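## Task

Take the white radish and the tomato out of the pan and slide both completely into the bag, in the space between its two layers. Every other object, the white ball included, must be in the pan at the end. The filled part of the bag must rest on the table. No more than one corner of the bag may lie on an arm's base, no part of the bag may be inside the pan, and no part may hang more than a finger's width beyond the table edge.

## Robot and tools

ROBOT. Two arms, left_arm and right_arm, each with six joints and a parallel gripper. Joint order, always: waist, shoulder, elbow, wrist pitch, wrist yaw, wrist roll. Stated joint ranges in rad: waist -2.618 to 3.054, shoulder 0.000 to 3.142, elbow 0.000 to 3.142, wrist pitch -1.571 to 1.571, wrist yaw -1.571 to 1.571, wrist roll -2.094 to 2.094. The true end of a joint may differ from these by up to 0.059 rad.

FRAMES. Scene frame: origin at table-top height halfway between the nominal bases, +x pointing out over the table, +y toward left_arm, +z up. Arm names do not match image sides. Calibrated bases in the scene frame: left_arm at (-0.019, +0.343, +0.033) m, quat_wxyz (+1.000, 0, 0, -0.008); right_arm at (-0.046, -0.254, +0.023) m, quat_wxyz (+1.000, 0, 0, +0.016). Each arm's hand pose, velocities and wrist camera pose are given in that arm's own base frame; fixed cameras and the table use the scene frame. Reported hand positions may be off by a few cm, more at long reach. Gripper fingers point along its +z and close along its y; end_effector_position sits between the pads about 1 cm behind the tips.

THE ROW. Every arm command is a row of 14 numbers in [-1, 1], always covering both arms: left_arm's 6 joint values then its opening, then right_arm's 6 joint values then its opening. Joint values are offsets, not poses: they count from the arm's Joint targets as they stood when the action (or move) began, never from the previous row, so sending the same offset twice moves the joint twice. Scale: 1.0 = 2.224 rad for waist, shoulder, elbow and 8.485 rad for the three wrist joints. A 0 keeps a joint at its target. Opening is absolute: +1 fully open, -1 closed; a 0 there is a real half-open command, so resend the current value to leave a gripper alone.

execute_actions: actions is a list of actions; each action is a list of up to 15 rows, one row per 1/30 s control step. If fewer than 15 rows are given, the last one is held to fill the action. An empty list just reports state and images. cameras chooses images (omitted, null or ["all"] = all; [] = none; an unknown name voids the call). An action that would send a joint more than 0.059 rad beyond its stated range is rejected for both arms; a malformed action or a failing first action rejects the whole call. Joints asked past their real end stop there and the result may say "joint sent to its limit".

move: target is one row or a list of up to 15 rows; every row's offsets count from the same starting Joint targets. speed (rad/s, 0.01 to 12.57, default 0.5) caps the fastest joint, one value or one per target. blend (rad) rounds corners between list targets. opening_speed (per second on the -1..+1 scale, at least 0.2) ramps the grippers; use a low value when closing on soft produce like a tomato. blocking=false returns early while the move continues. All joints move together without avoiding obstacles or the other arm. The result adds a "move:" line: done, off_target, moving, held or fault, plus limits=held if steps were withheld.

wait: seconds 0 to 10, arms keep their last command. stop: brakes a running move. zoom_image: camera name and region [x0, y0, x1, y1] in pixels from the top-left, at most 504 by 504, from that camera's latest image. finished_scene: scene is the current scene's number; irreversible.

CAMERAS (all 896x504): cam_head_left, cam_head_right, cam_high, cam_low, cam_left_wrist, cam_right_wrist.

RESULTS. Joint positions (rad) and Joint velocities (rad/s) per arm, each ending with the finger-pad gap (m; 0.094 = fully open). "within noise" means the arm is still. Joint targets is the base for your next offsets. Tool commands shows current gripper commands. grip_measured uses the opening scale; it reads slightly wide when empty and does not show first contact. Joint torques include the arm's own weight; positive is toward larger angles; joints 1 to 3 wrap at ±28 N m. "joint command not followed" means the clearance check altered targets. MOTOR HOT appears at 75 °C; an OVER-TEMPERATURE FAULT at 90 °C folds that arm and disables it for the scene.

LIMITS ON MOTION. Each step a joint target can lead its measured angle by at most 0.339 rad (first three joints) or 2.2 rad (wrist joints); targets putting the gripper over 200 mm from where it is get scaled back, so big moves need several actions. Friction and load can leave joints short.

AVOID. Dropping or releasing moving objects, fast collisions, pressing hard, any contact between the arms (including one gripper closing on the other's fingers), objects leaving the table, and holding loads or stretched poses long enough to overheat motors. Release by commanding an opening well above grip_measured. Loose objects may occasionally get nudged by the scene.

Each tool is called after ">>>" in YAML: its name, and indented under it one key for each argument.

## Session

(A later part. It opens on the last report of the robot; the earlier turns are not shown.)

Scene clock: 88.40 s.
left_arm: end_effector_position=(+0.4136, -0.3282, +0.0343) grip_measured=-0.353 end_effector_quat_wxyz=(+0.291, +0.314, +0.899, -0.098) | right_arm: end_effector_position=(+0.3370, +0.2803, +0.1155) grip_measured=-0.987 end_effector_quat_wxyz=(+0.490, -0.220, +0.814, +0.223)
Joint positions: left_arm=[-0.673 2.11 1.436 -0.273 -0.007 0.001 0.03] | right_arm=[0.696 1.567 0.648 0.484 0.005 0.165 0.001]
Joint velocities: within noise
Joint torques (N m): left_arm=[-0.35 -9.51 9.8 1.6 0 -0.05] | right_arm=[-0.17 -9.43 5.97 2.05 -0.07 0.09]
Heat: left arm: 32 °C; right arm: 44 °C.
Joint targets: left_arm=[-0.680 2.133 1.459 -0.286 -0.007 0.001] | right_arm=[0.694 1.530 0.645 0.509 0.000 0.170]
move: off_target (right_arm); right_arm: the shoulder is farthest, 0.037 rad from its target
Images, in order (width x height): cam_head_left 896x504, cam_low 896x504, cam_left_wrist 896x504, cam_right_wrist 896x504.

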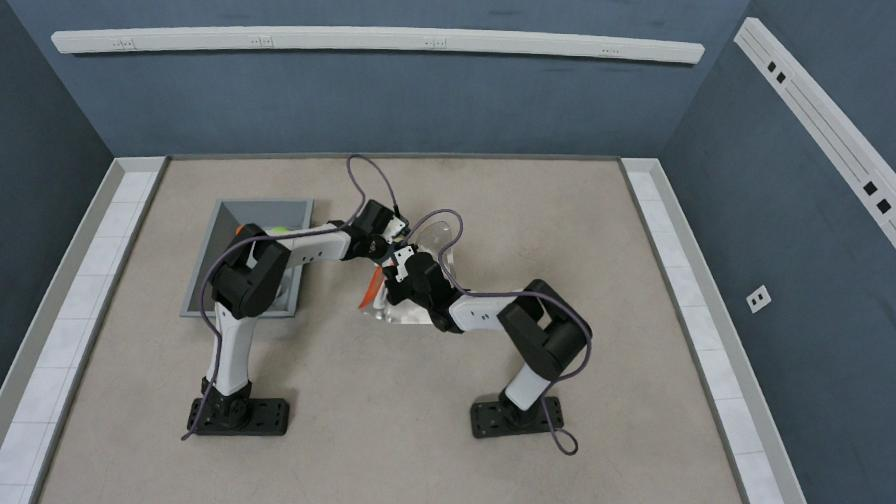

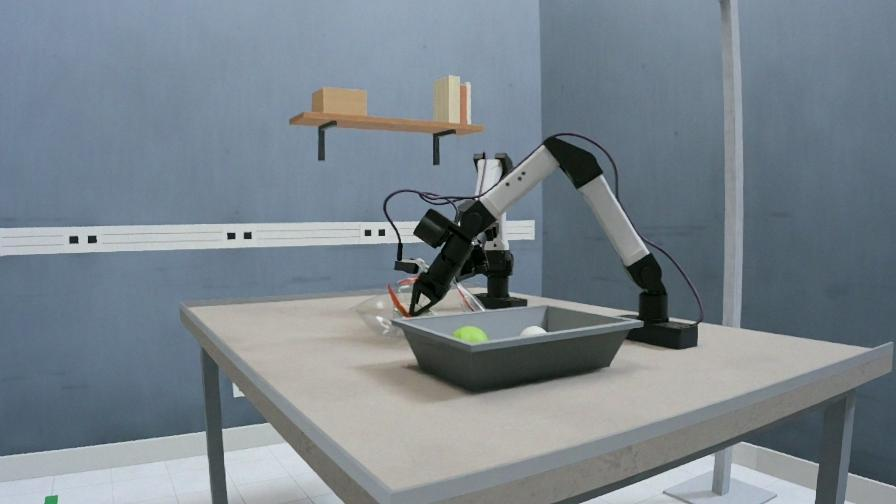

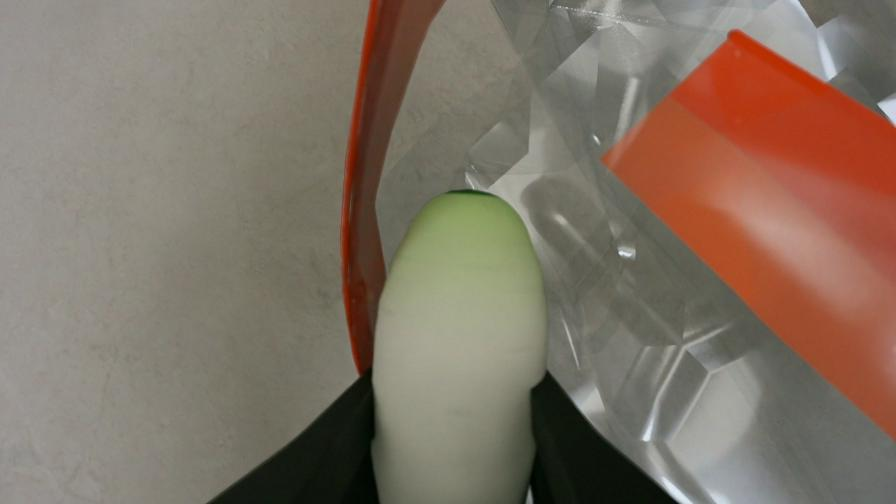

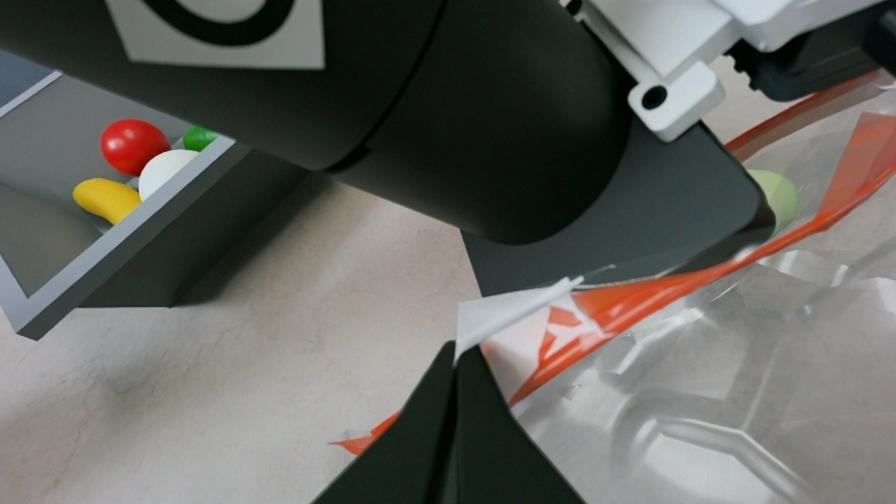

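>>> move:
  target:
    - [0.0135,-0.1097,-0.1529,0.0113,0,0,-0.5,0,0,0,0,0,0,-1]
    - [0.03,-0.2684,-0.3412,0.0191,0,0,-0.5,0,0,0,0,0,0,-1]
    - [0.06,-0.42,-0.28,-0.03,0,0,-0.5,0,0,0,0,0,0,-1]
  speed: 0.3
  blend: 0.05

Scene clock: 94.13 s.
left_arm: end_effector_position=(+0.2770, -0.1696, +0.1257) grip_measured=-0.353 end_effector_quat_wxyz=(+0.308, +0.258, +0.912, -0.084) | right_arm: end_effector_position=(+0.3370, +0.2806, +0.1167) grip_measured=-0.987 end_effector_quat_wxyz=(+0.491, -0.220, +0.813, +0.224)
Joint positions: left_arm=[-0.553 1.21 0.815 -0.526 -0.007 0.001 0.03] | right_arm=[0.696 1.565 0.648 0.486 0.004 0.165 0.001]
Joint velocities: within noise
Joint torques (N m): left_arm=[0.73 -4.82 10.21 1.6 0 -0.05] | right_arm=[-0.18 -9.25 5.97 2.03 -0.06 0.09]
Heat: left arm: 32 °C; right arm: 43 °C.
Joint targets: left_arm=[-0.547 1.199 0.836 -0.540 -0.007 0.001] | right_arm=[0.694 1.530 0.645 0.509 0.000 0.170]
move: done

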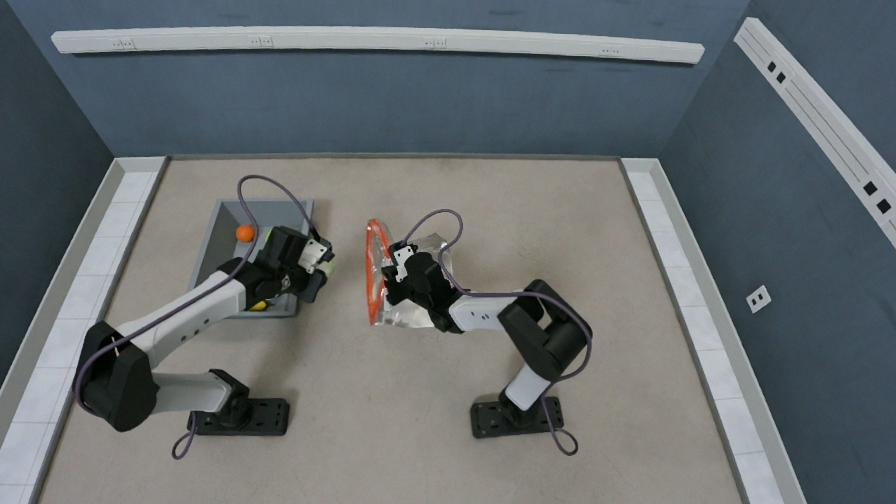

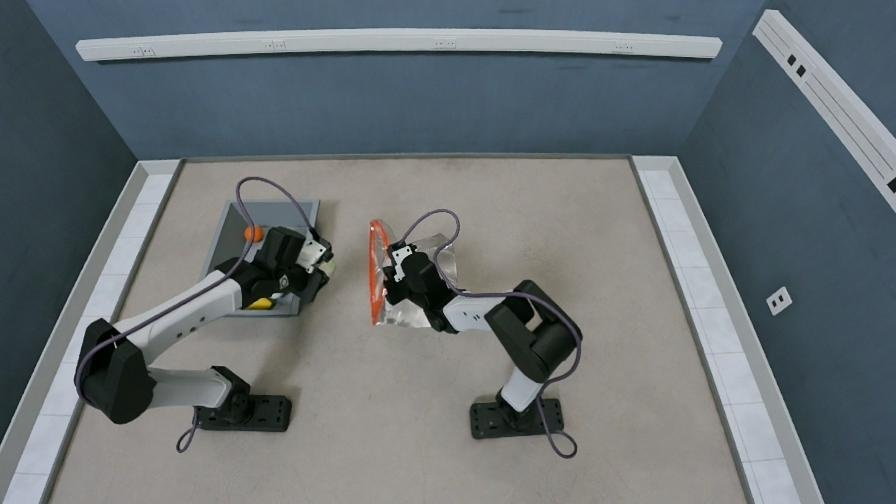

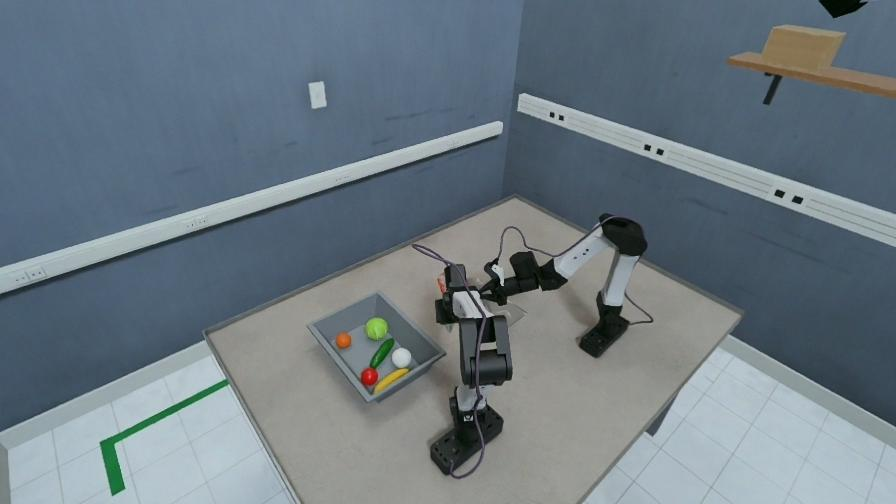

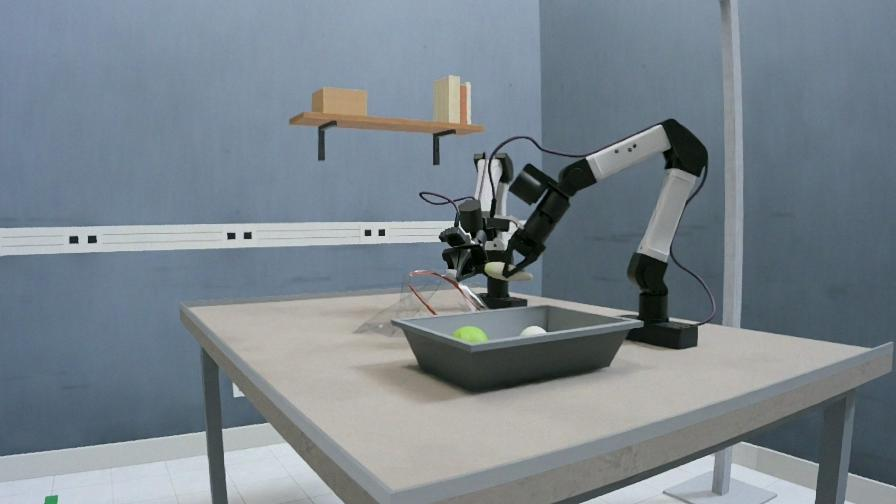

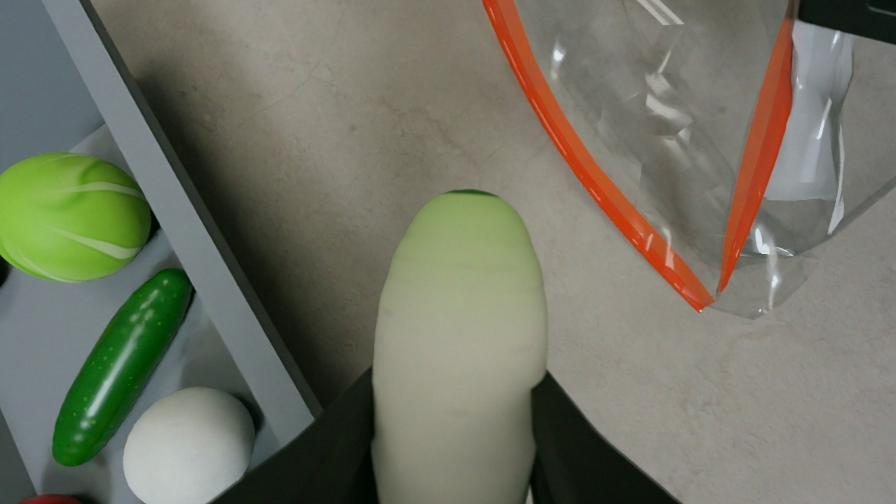

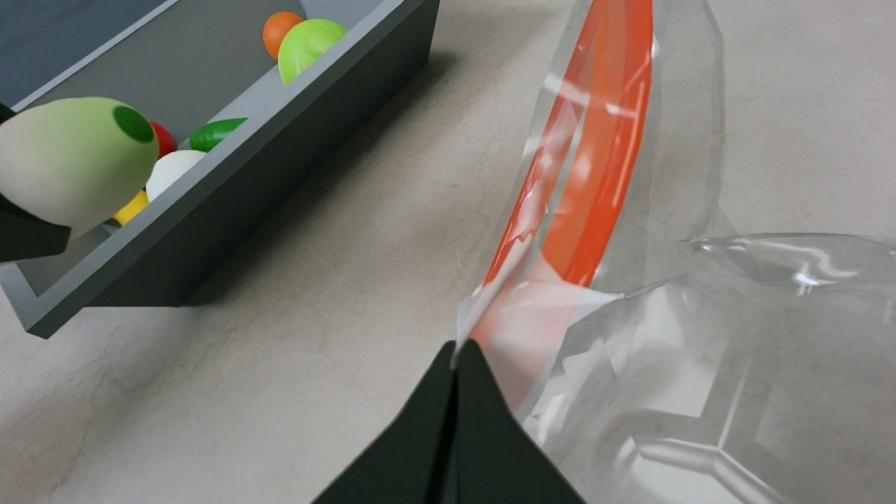

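>>> move:
  target: [0,0,0,0,0,0,-0.5,-0.0414,-0.0535,-0.0508,-0.0011,0,0,-1]
  speed: 0.15
  cameras: ["cam_left_wrist","cam_right_wrist","cam_low","cam_head_left"]

Scene clock: 96.57 s.
left_arm: end_effector_position=(+0.2769, -0.1695, +0.1256) grip_measured=-0.353 end_effector_quat_wxyz=(+0.307, +0.258, +0.912, -0.084) | right_arm: end_effector_position=(+0.3360, +0.2330, +0.1192) grip_measured=-0.987 end_effector_quat_wxyz=(+0.505, -0.183, +0.819, +0.204)
Joint positions: left_arm=[-0.553 1.21 0.815 -0.527 -0.007 0.001 0.03] | right_arm=[0.608 1.442 0.535 0.487 0.004 0.165 0.001]
Joint velocities: within noise
Joint torques (N m): left_arm=[0.72 -4.79 10.22 1.62 0 -0.05] | right_arm=[-0.59 -7.82 5.98 1.94 -0.04 0.08]
Heat: left arm: 32 °C; right arm: 43 °C.
Joint targets: left_arm=[-0.547 1.199 0.836 -0.540 -0.007 0.001] | right_arm=[0.602 1.411 0.532 0.500 0.000 0.170]
move: done
Images, in order (width x height): cam_head_left 896x504, cam_low 896x504, cam_left_wrist 896x504, cam_right_wrist 896x504.

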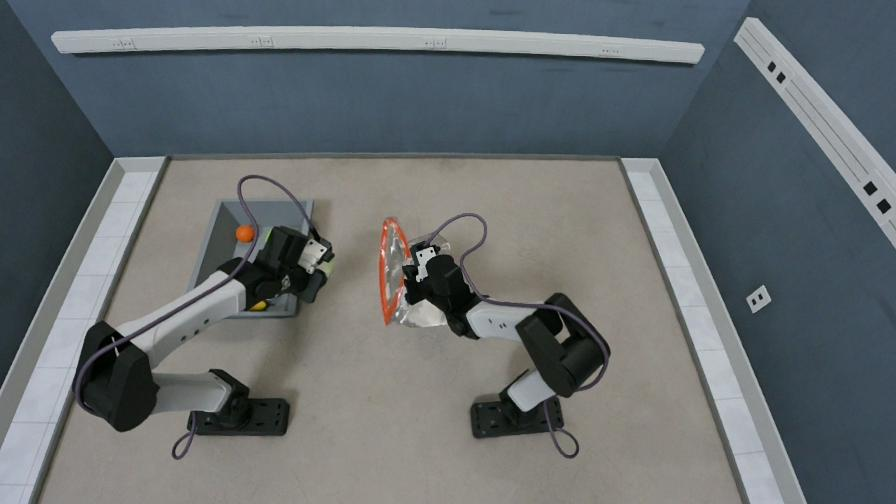

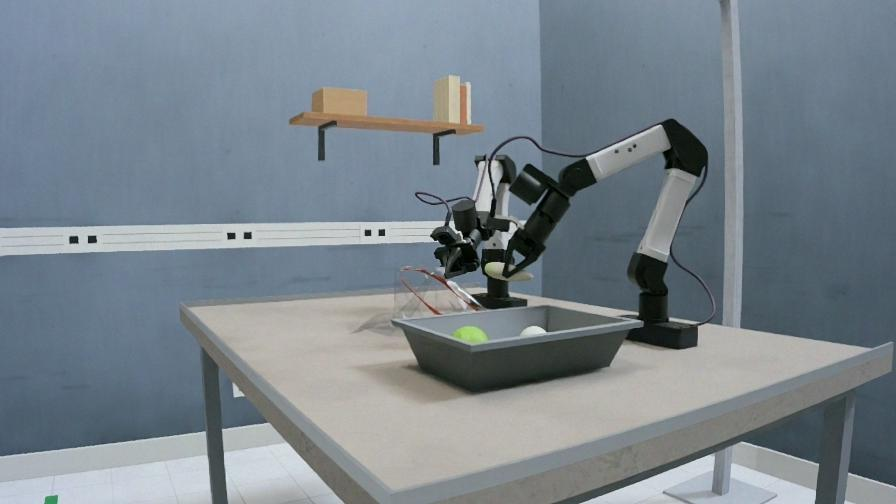

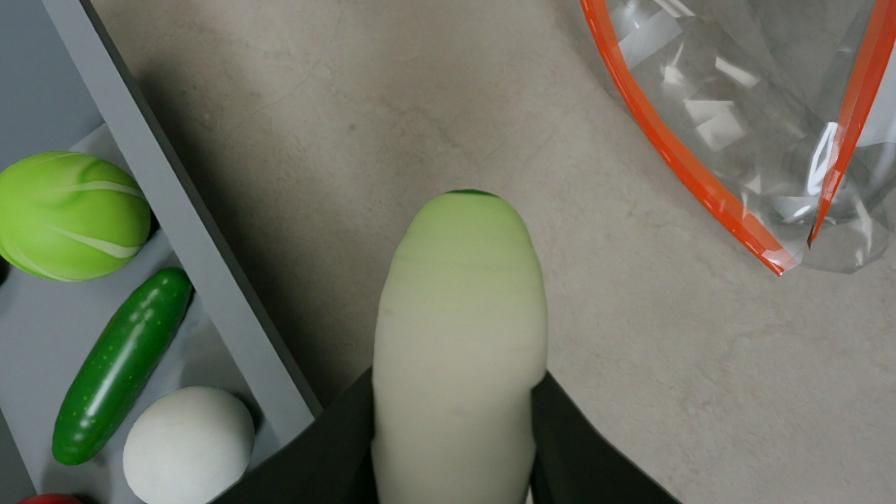

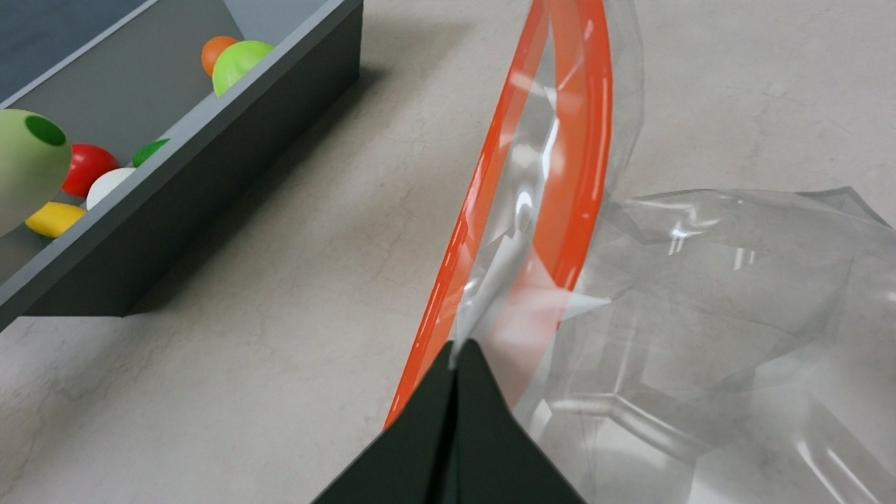

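>>> zoom_image:
  camera: "cam_head_left"
  region: [340, 200, 480, 340]

>>> zoom_image:
  camera: "cam_high"
  region: [400, 250, 560, 350]

Scaled by 3.600 from the camera's 896x504 image, which has a finer 1280x720 frame.

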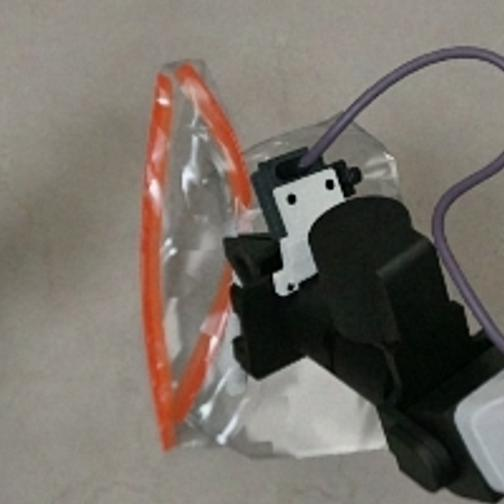

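This scene's latest camera images include none from cam_high. They are from: cam_head_left, cam_low, cam_left_wrist, cam_right_wrist. cam_high's image comes with the result of a call that names it in "cameras".

>>> move:
  target: [-0.112,-0.03,0,0,0,0,-0.5,0,0,0,0,0,0,-1]
  speed: 0.3
  cameras: ["cam_left_wrist","cam_high"]

Scene clock: 98.70 s.
left_arm: end_effector_position=(+0.2280, -0.2289, +0.1451) grip_measured=-0.353 end_effector_quat_wxyz=(+0.323, +0.360, +0.865, -0.131) | right_arm: end_effector_position=(+0.3360, +0.2330, +0.1192) grip_measured=-0.987 end_effector_quat_wxyz=(+0.505, -0.183, +0.819, +0.204)
Joint positions: left_arm=[-0.791 1.146 0.815 -0.528 -0.007 0.001 0.03] | right_arm=[0.608 1.442 0.535 0.487 0.004 0.165 0.001]
Joint velocities: within noise
Joint torques (N m): left_arm=[-0.17 -4.57 10.35 1.74 0.01 -0.04] | right_arm=[-0.53 -7.84 5.98 1.95 -0.06 0.09]
Heat: left arm: 32 °C; right arm: 43 °C.
Joint targets: left_arm=[-0.796 1.132 0.836 -0.540 -0.007 0.001] | right_arm=[0.602 1.411 0.532 0.500 0.000 0.170]
move: done
Images, in order (width x height): cam_high 896x504, cam_left_wrist 896x504.

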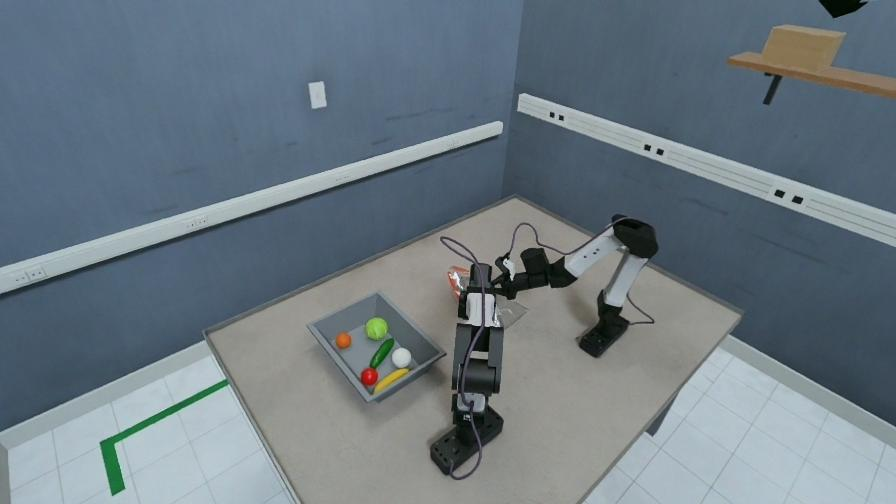

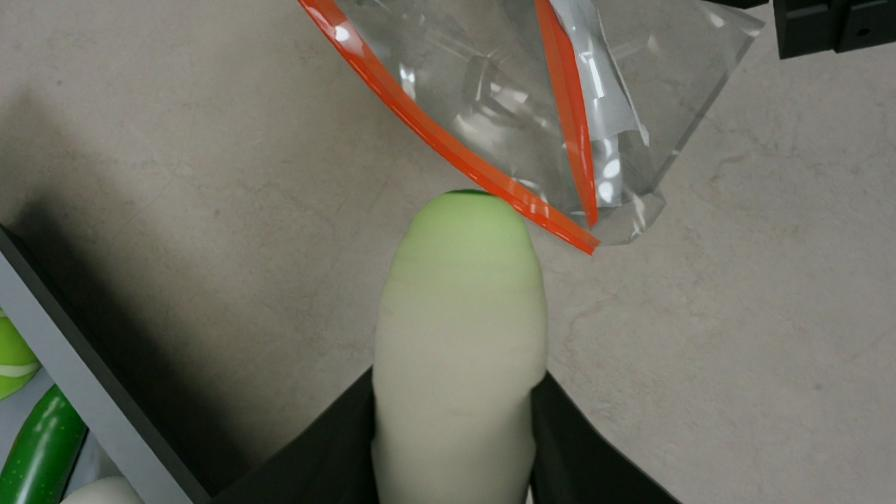

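>>> move:
  target: [0,0.2211,-0.0699,0.0412,0,0,-0.5,0,0,0,0,0,0,-1]
  speed: 0.25
  cameras: ["cam_left_wrist","cam_low"]

Scene clock: 102.70 s.
left_arm: end_effector_position=(+0.2351, -0.2361, -0.0034) grip_measured=-0.353 end_effector_quat_wxyz=(+0.206, +0.375, +0.900, -0.082) | right_arm: end_effector_position=(+0.3360, +0.2330, +0.1192) grip_measured=-0.987 end_effector_quat_wxyz=(+0.505, -0.183, +0.819, +0.204)
Joint positions: left_arm=[-0.791 1.612 0.689 -0.2 -0.007 0.001 0.03] | right_arm=[0.608 1.442 0.535 0.487 0.004 0.165 0.001]
Joint velocities: within noise
Joint torques (N m): left_arm=[-0.12 -5.12 5.59 1.5 0.01 -0.05] | right_arm=[-0.54 -7.83 5.98 1.94 -0.06 0.09]
Heat: left arm: 32 °C; right arm: 42 °C.
Joint targets: left_arm=[-0.796 1.624 0.681 -0.191 -0.007 0.001] | right_arm=[0.602 1.411 0.532 0.500 0.000 0.170]
move: done
Images, in order (width x height): cam_low 896x504, cam_left_wrist 896x504.

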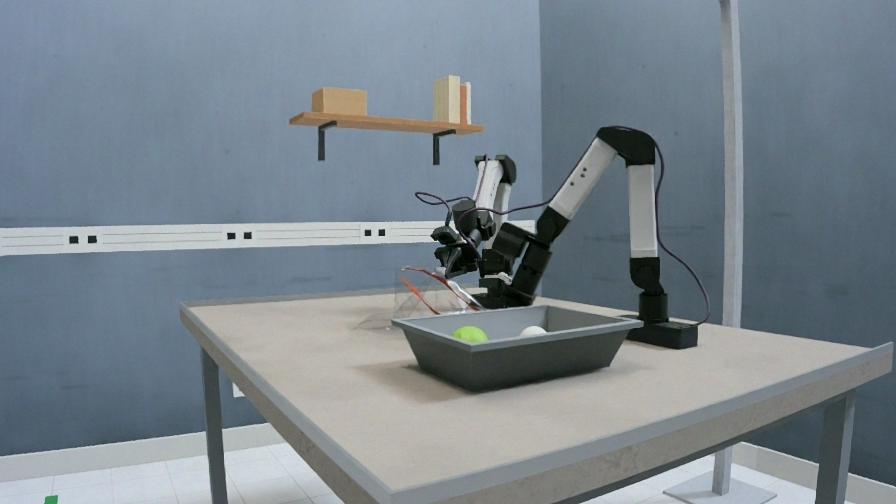

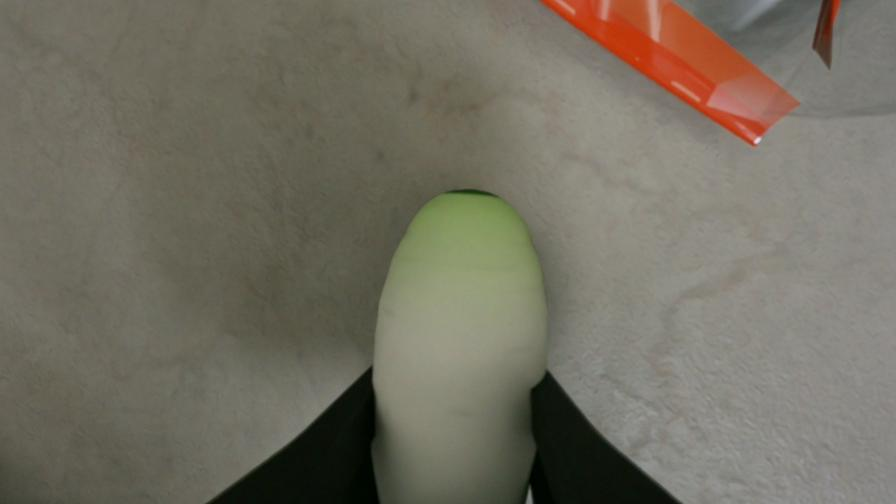

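>>> move:
  target: [0,0.0157,0,0.0041,0,0,-0.5,0,0,0,0,0,0,-1]
  speed: 0.15
  cameras: ["cam_left_wrist"]

>>> move:
  target: [0,0,0,0,0,0,0.1,0,0,0,0,0,0,-1]
  opening_speed: 0.5
  cameras: ["cam_left_wrist"]

Scene clock: 104.03 s.
left_arm: end_effector_position=(+0.2379, -0.2388, -0.0097) grip_measured=-0.353 end_effector_quat_wxyz=(+0.208, +0.375, +0.900, -0.083) | right_arm: end_effector_position=(+0.3360, +0.2330, +0.1192) grip_measured=-0.987 end_effector_quat_wxyz=(+0.505, -0.183, +0.819, +0.204)
Joint positions: left_arm=[-0.791 1.644 0.689 -0.165 -0.007 0.001 0.03] | right_arm=[0.608 1.442 0.535 0.487 0.004 0.165 0.001]
Joint velocities: within noise
Joint torques (N m): left_arm=[-0.17 -5.05 5.42 1.52 0 -0.05] | right_arm=[-0.54 -7.84 5.97 1.94 -0.06 0.09]
Heat: left arm: 32 °C; right arm: 42 °C.
Joint targets: left_arm=[-0.796 1.658 0.681 -0.156 -0.007 0.001] | right_arm=[0.602 1.411 0.532 0.500 0.000 0.170]
move: done
Images, in order (width x height): cam_left_wrist 896x504.

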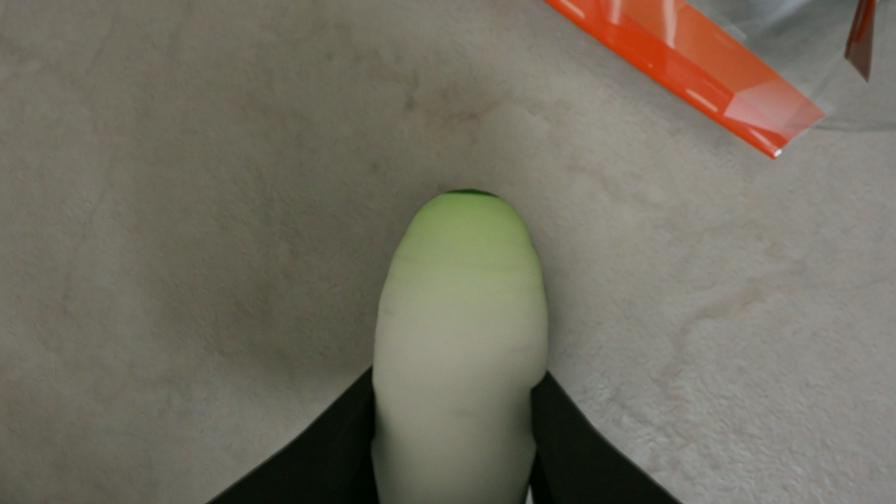

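Scene clock: 105.43 s.
left_arm: end_effector_position=(+0.2381, -0.2391, -0.0096) grip_measured=+0.098 end_effector_quat_wxyz=(+0.208, +0.375, +0.899, -0.083) | right_arm: end_effector_position=(+0.3360, +0.2330, +0.1192) grip_measured=-0.987 end_effector_quat_wxyz=(+0.505, -0.183, +0.819, +0.204)
Joint positions: left_arm=[-0.791 1.644 0.689 -0.163 -0.007 0.001 0.052] | right_arm=[0.608 1.442 0.535 0.487 0.004 0.165 0.001]
Joint velocities: within noise
Joint torques (N m): left_arm=[-0.14 -5.01 5.42 1.5 0.01 -0.04] | right_arm=[-0.5 -7.82 5.97 1.95 -0.06 0.08]
Heat: left arm: 32 °C; right arm: 42 °C.
Joint targets: left_arm=[-0.796 1.658 0.681 -0.156 -0.007 0.001] | right_arm=[0.602 1.411 0.532 0.500 0.000 0.170]
move: done
Images, in order (width x height): cam_left_wrist 896x504.

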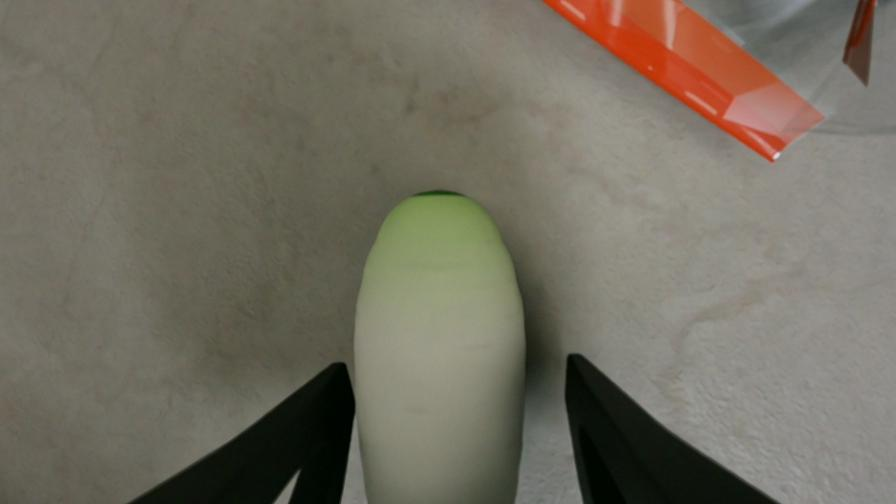

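>>> move:
  target: [0.0072,0.0861,0.3053,-0.109,0.0008,0,0.1,0,0,0,0,0,0,-1]
  speed: 0.5
  cameras: ["cam_left_wrist"]

Scene clock: 108.60 s.
left_arm: end_effector_position=(+0.2377, -0.2367, +0.0610) grip_measured=+0.098 end_effector_quat_wxyz=(+0.008, +0.384, +0.923, +0.000) | right_arm: end_effector_position=(+0.3360, +0.2330, +0.1192) grip_measured=-0.987 end_effector_quat_wxyz=(+0.505, -0.183, +0.819, +0.204)
Joint positions: left_arm=[-0.787 1.829 1.341 -1.068 -0.007 0.001 0.052] | right_arm=[0.608 1.442 0.535 0.487 0.004 0.165 0.001]
Joint velocities: within noise
Joint torques (N m): left_arm=[0.72 -6.71 8.66 0.29 0.06 -0.04] | right_arm=[-0.54 -7.83 5.97 1.95 -0.06 0.08]
Heat: left arm: 33 °C; right arm: 41 °C.
Joint targets: left_arm=[-0.780 1.850 1.360 -1.081 0.000 0.001] | right_arm=[0.602 1.411 0.532 0.500 0.000 0.170]
move: done
Images, in order (width x height): cam_left_wrist 896x504.

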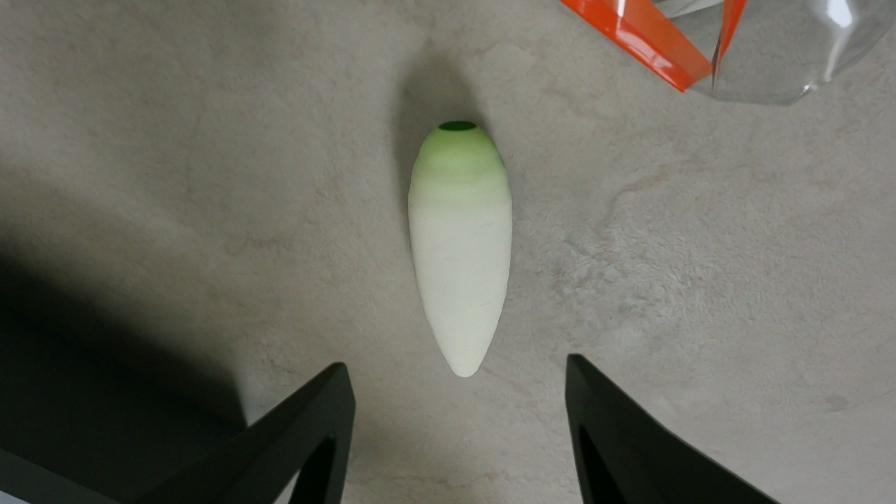

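>>> move:
  target: [0,0.0505,-0.08,0.0341,0,0,0.1,0,0,0,0,0,0,-1]
  speed: 0.25
  cameras: ["cam_left_wrist"]

>>> move:
  target: [0,0,0,0,0,0,-0.5,0,0,0,0,0,0,-1]
  opening_speed: 0.5
  cameras: ["cam_left_wrist"]

Scene clock: 110.87 s.
left_arm: end_effector_position=(+0.2407, -0.2397, -0.0109) grip_measured=+0.098 end_effector_quat_wxyz=(+0.008, +0.384, +0.923, +0.001) | right_arm: end_effector_position=(+0.3360, +0.2330, +0.1192) grip_measured=-0.987 end_effector_quat_wxyz=(+0.505, -0.183, +0.819, +0.204)
Joint positions: left_arm=[-0.787 1.946 1.191 -0.802 -0.007 0.001 0.052] | right_arm=[0.608 1.442 0.535 0.487 0.004 0.165 0.001]
Joint velocities: within noise
Joint torques (N m): left_arm=[0.75 -7.51 5.3 0.54 0.06 -0.04] | right_arm=[-0.53 -7.83 5.98 1.94 -0.06 0.08]
Heat: left arm: 32 °C; right arm: 41 °C.
Joint targets: left_arm=[-0.780 1.962 1.182 -0.792 0.000 0.001] | right_arm=[0.602 1.411 0.532 0.500 0.000 0.170]
move: done
Images, in order (width x height): cam_left_wrist 896x504.

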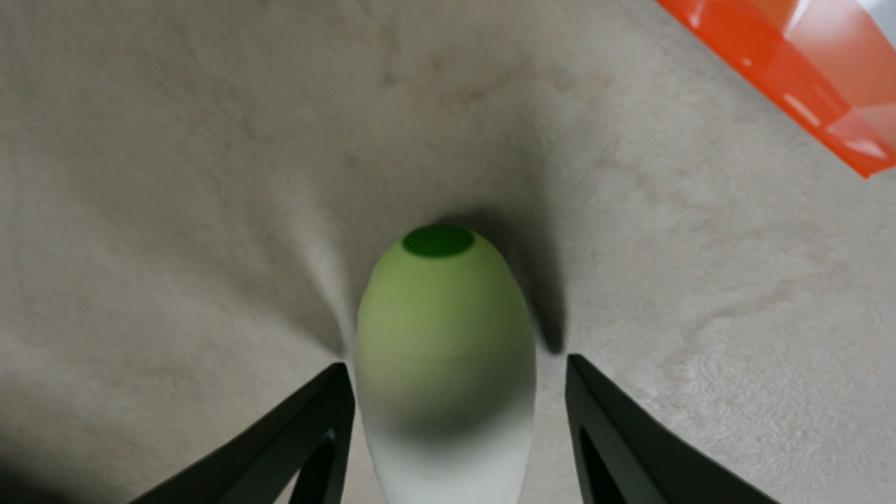

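Scene clock: 112.27 s.
left_arm: end_effector_position=(+0.2408, -0.2398, -0.0109) grip_measured=-0.354 end_effector_quat_wxyz=(+0.008, +0.384, +0.923, +0.000) | right_arm: end_effector_position=(+0.3360, +0.2330, +0.1192) grip_measured=-0.987 end_effector_quat_wxyz=(+0.505, -0.183, +0.819, +0.204)
Joint positions: left_arm=[-0.787 1.946 1.191 -0.801 -0.007 0.001 0.03] | right_arm=[0.608 1.442 0.535 0.487 0.004 0.165 0.001]
Joint velocities: within noise
Joint torques (N m): left_arm=[0.77 -7.46 5.23 0.55 0.08 -0.03] | right_arm=[-0.55 -7.83 5.98 1.94 -0.06 0.08]
Heat: left arm: 32 °C; right arm: 41 °C.
Joint targets: left_arm=[-0.780 1.962 1.182 -0.792 0.000 0.001] | right_arm=[0.602 1.411 0.532 0.500 0.000 0.170]
move: done
Images, in order (width x height): cam_left_wrist 896x504.

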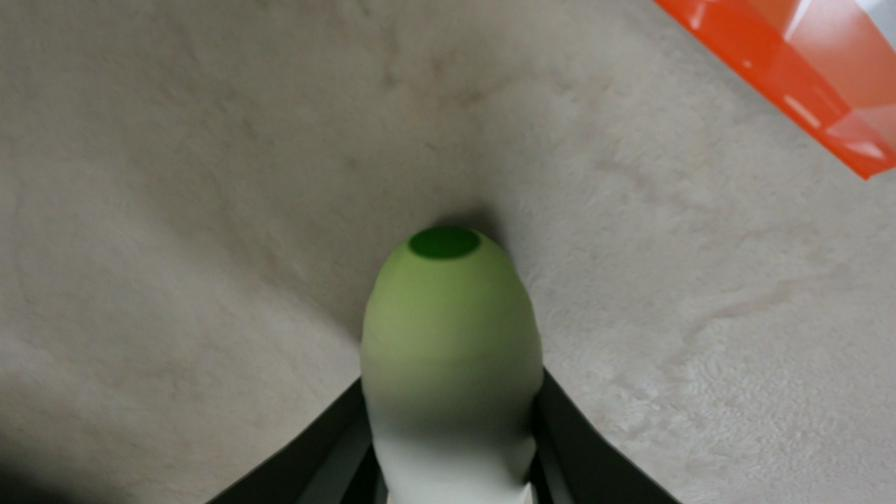

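>>> move:
  target:
    - [0,-0.064,0.08,-0.0341,0,0,-0.5,0,0,0,0,0,0,-1]
    - [0.027,0.058,0.3004,-0.0308,0,-0.0849,-0.5,0,0,0,0,0,0,-1]
  speed: 0.4
  blend: [0.05,0]

Scene clock: 116.10 s.
left_arm: end_effector_position=(+0.3478, -0.3075, +0.1082) grip_measured=-0.357 end_effector_quat_wxyz=(+0.104, +0.010, +0.991, -0.086) | right_arm: end_effector_position=(+0.3360, +0.2330, +0.1192) grip_measured=-0.987 end_effector_quat_wxyz=(+0.505, -0.183, +0.819, +0.204)
Joint positions: left_arm=[-0.727 2.069 1.827 -1.058 -0.007 -0.706 0.03] | right_arm=[0.608 1.442 0.535 0.487 0.004 0.165 0.001]
Joint velocities: within noise
Joint torques (N m): left_arm=[0.73 -9.17 9.73 1.07 0.02 -0.2] | right_arm=[-0.53 -7.83 5.97 1.94 -0.06 0.09]
Heat: left arm: 33 °C; right arm: 41 °C.
Joint targets: left_arm=[-0.720 2.091 1.850 -1.053 0.000 -0.719] | right_arm=[0.602 1.411 0.532 0.500 0.000 0.170]
move: done

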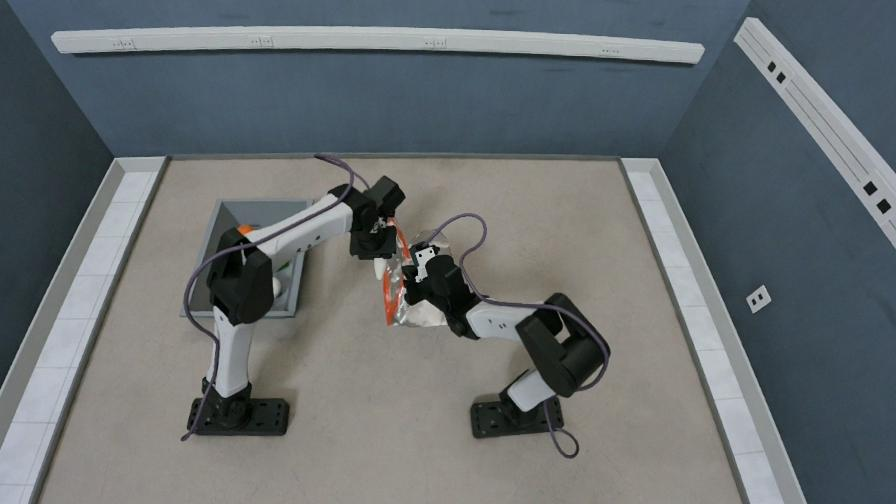

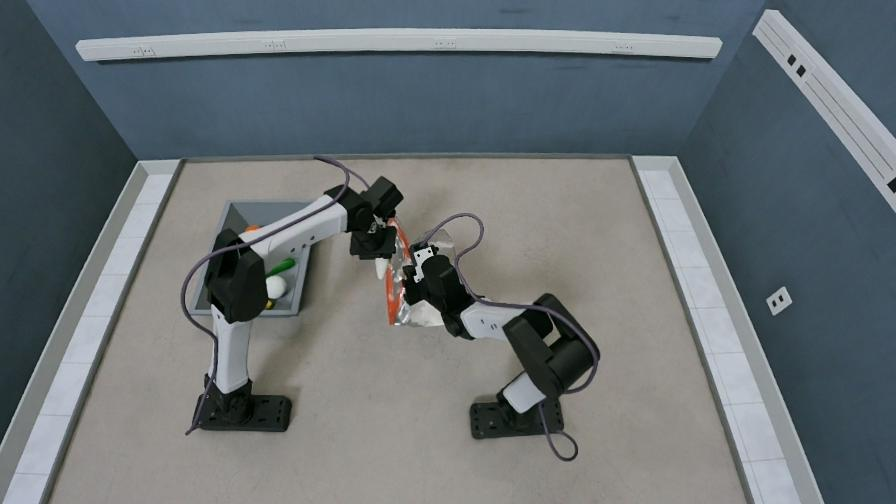

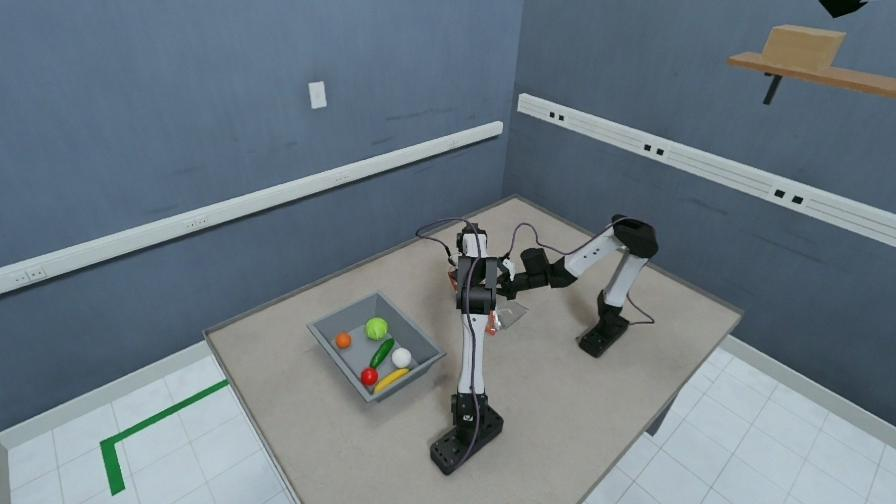

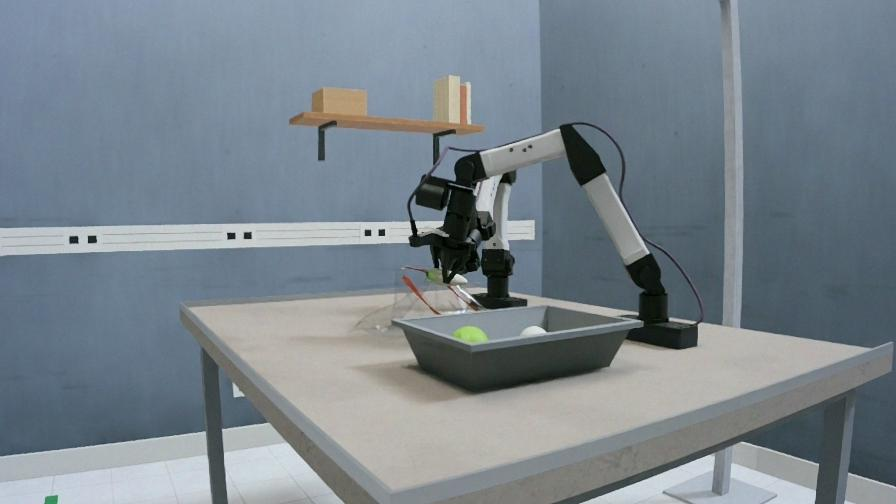

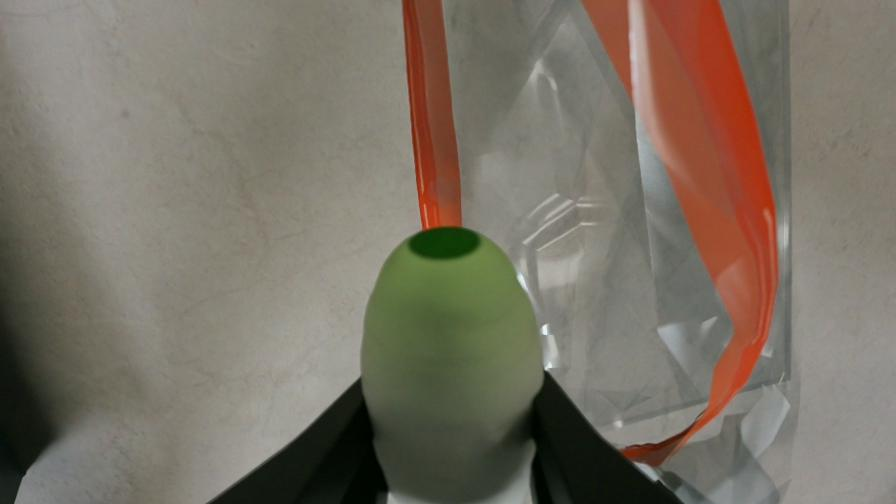

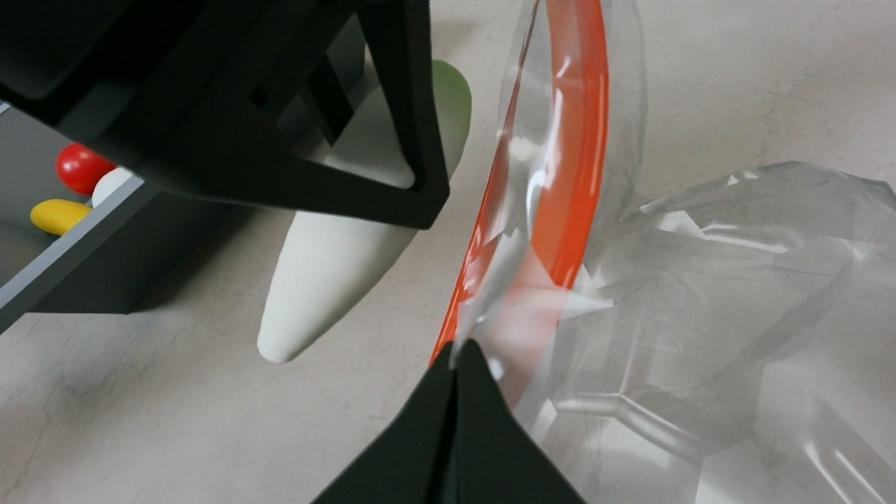

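>>> move:
  target: [-0.0189,0.107,0.1783,-0.0205,0,-0.0024,-0.5,0,0,0,0,0,0,-1]
  speed: 0.25
  cameras: ["cam_left_wrist","cam_right_wrist","cam_head_left"]

Scene clock: 119.60 s.
left_arm: end_effector_position=(+0.3743, -0.3509, +0.1130) grip_measured=-0.357 end_effector_quat_wxyz=(+0.104, +0.013, +0.990, -0.091) | right_arm: end_effector_position=(+0.3360, +0.2330, +0.1192) grip_measured=-0.987 end_effector_quat_wxyz=(+0.505, -0.183, +0.819, +0.204)
Joint positions: left_arm=[-0.756 2.305 2.224 -1.213 -0.007 -0.727 0.03] | right_arm=[0.608 1.442 0.535 0.487 0.004 0.165 0.001]
Joint velocities: within noise
Joint torques (N m): left_arm=[-0.28 -10.7 9.61 0.91 0.03 -0.13] | right_arm=[-0.53 -7.83 5.96 1.94 -0.06 0.09]
Heat: left arm: 33 °C; right arm: 40 °C.
Joint targets: left_arm=[-0.762 2.330 2.247 -1.227 0.000 -0.740] | right_arm=[0.602 1.411 0.532 0.500 0.000 0.170]
move: done
Images, in order (width x height): cam_head_left 896x504, cam_left_wrist 896x504, cam_right_wrist 896x504.

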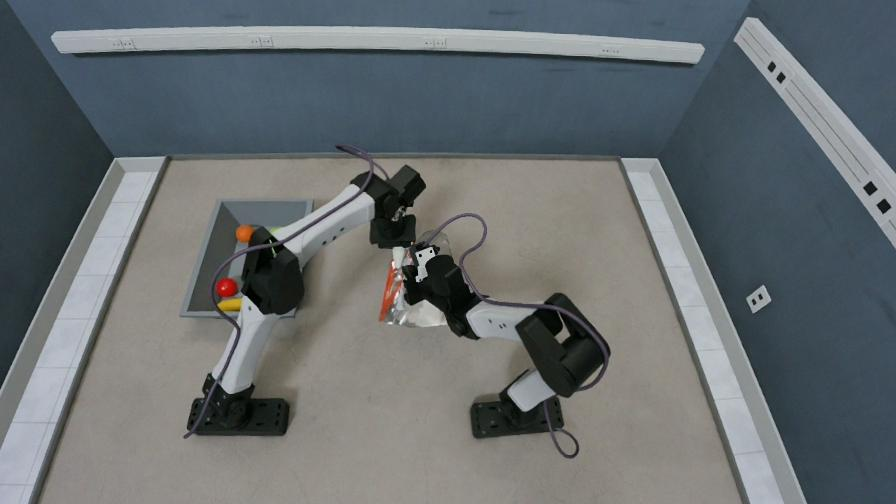

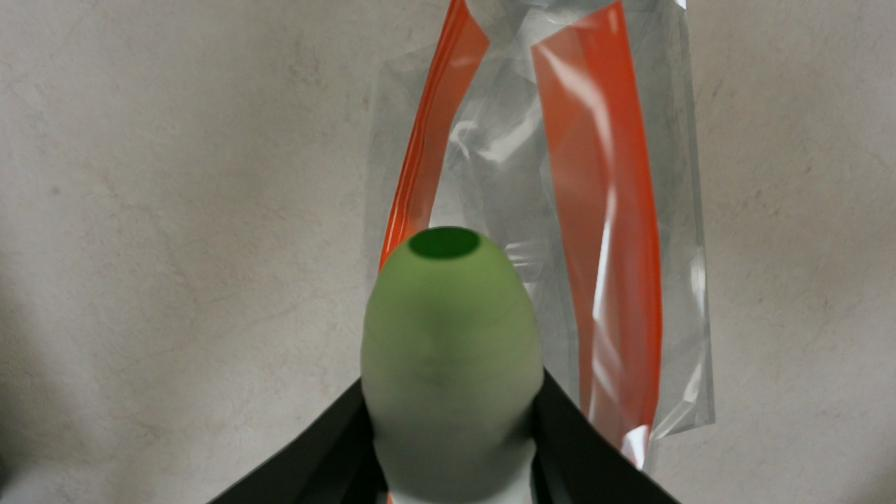

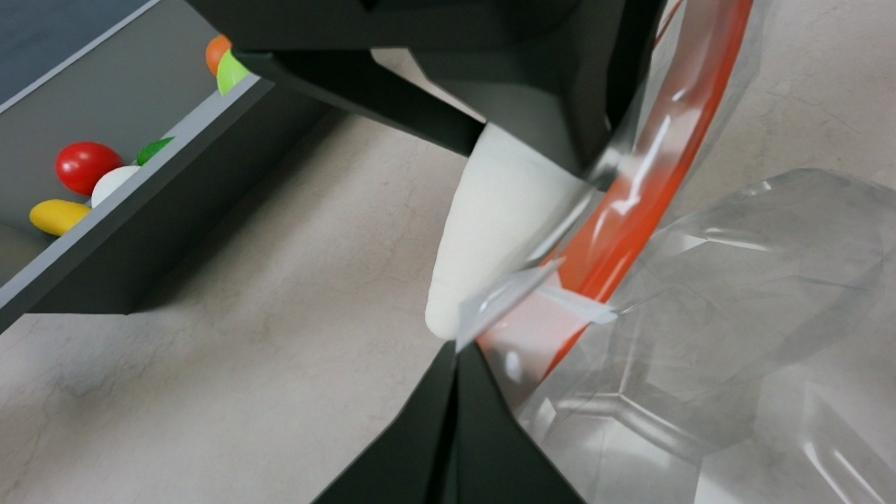

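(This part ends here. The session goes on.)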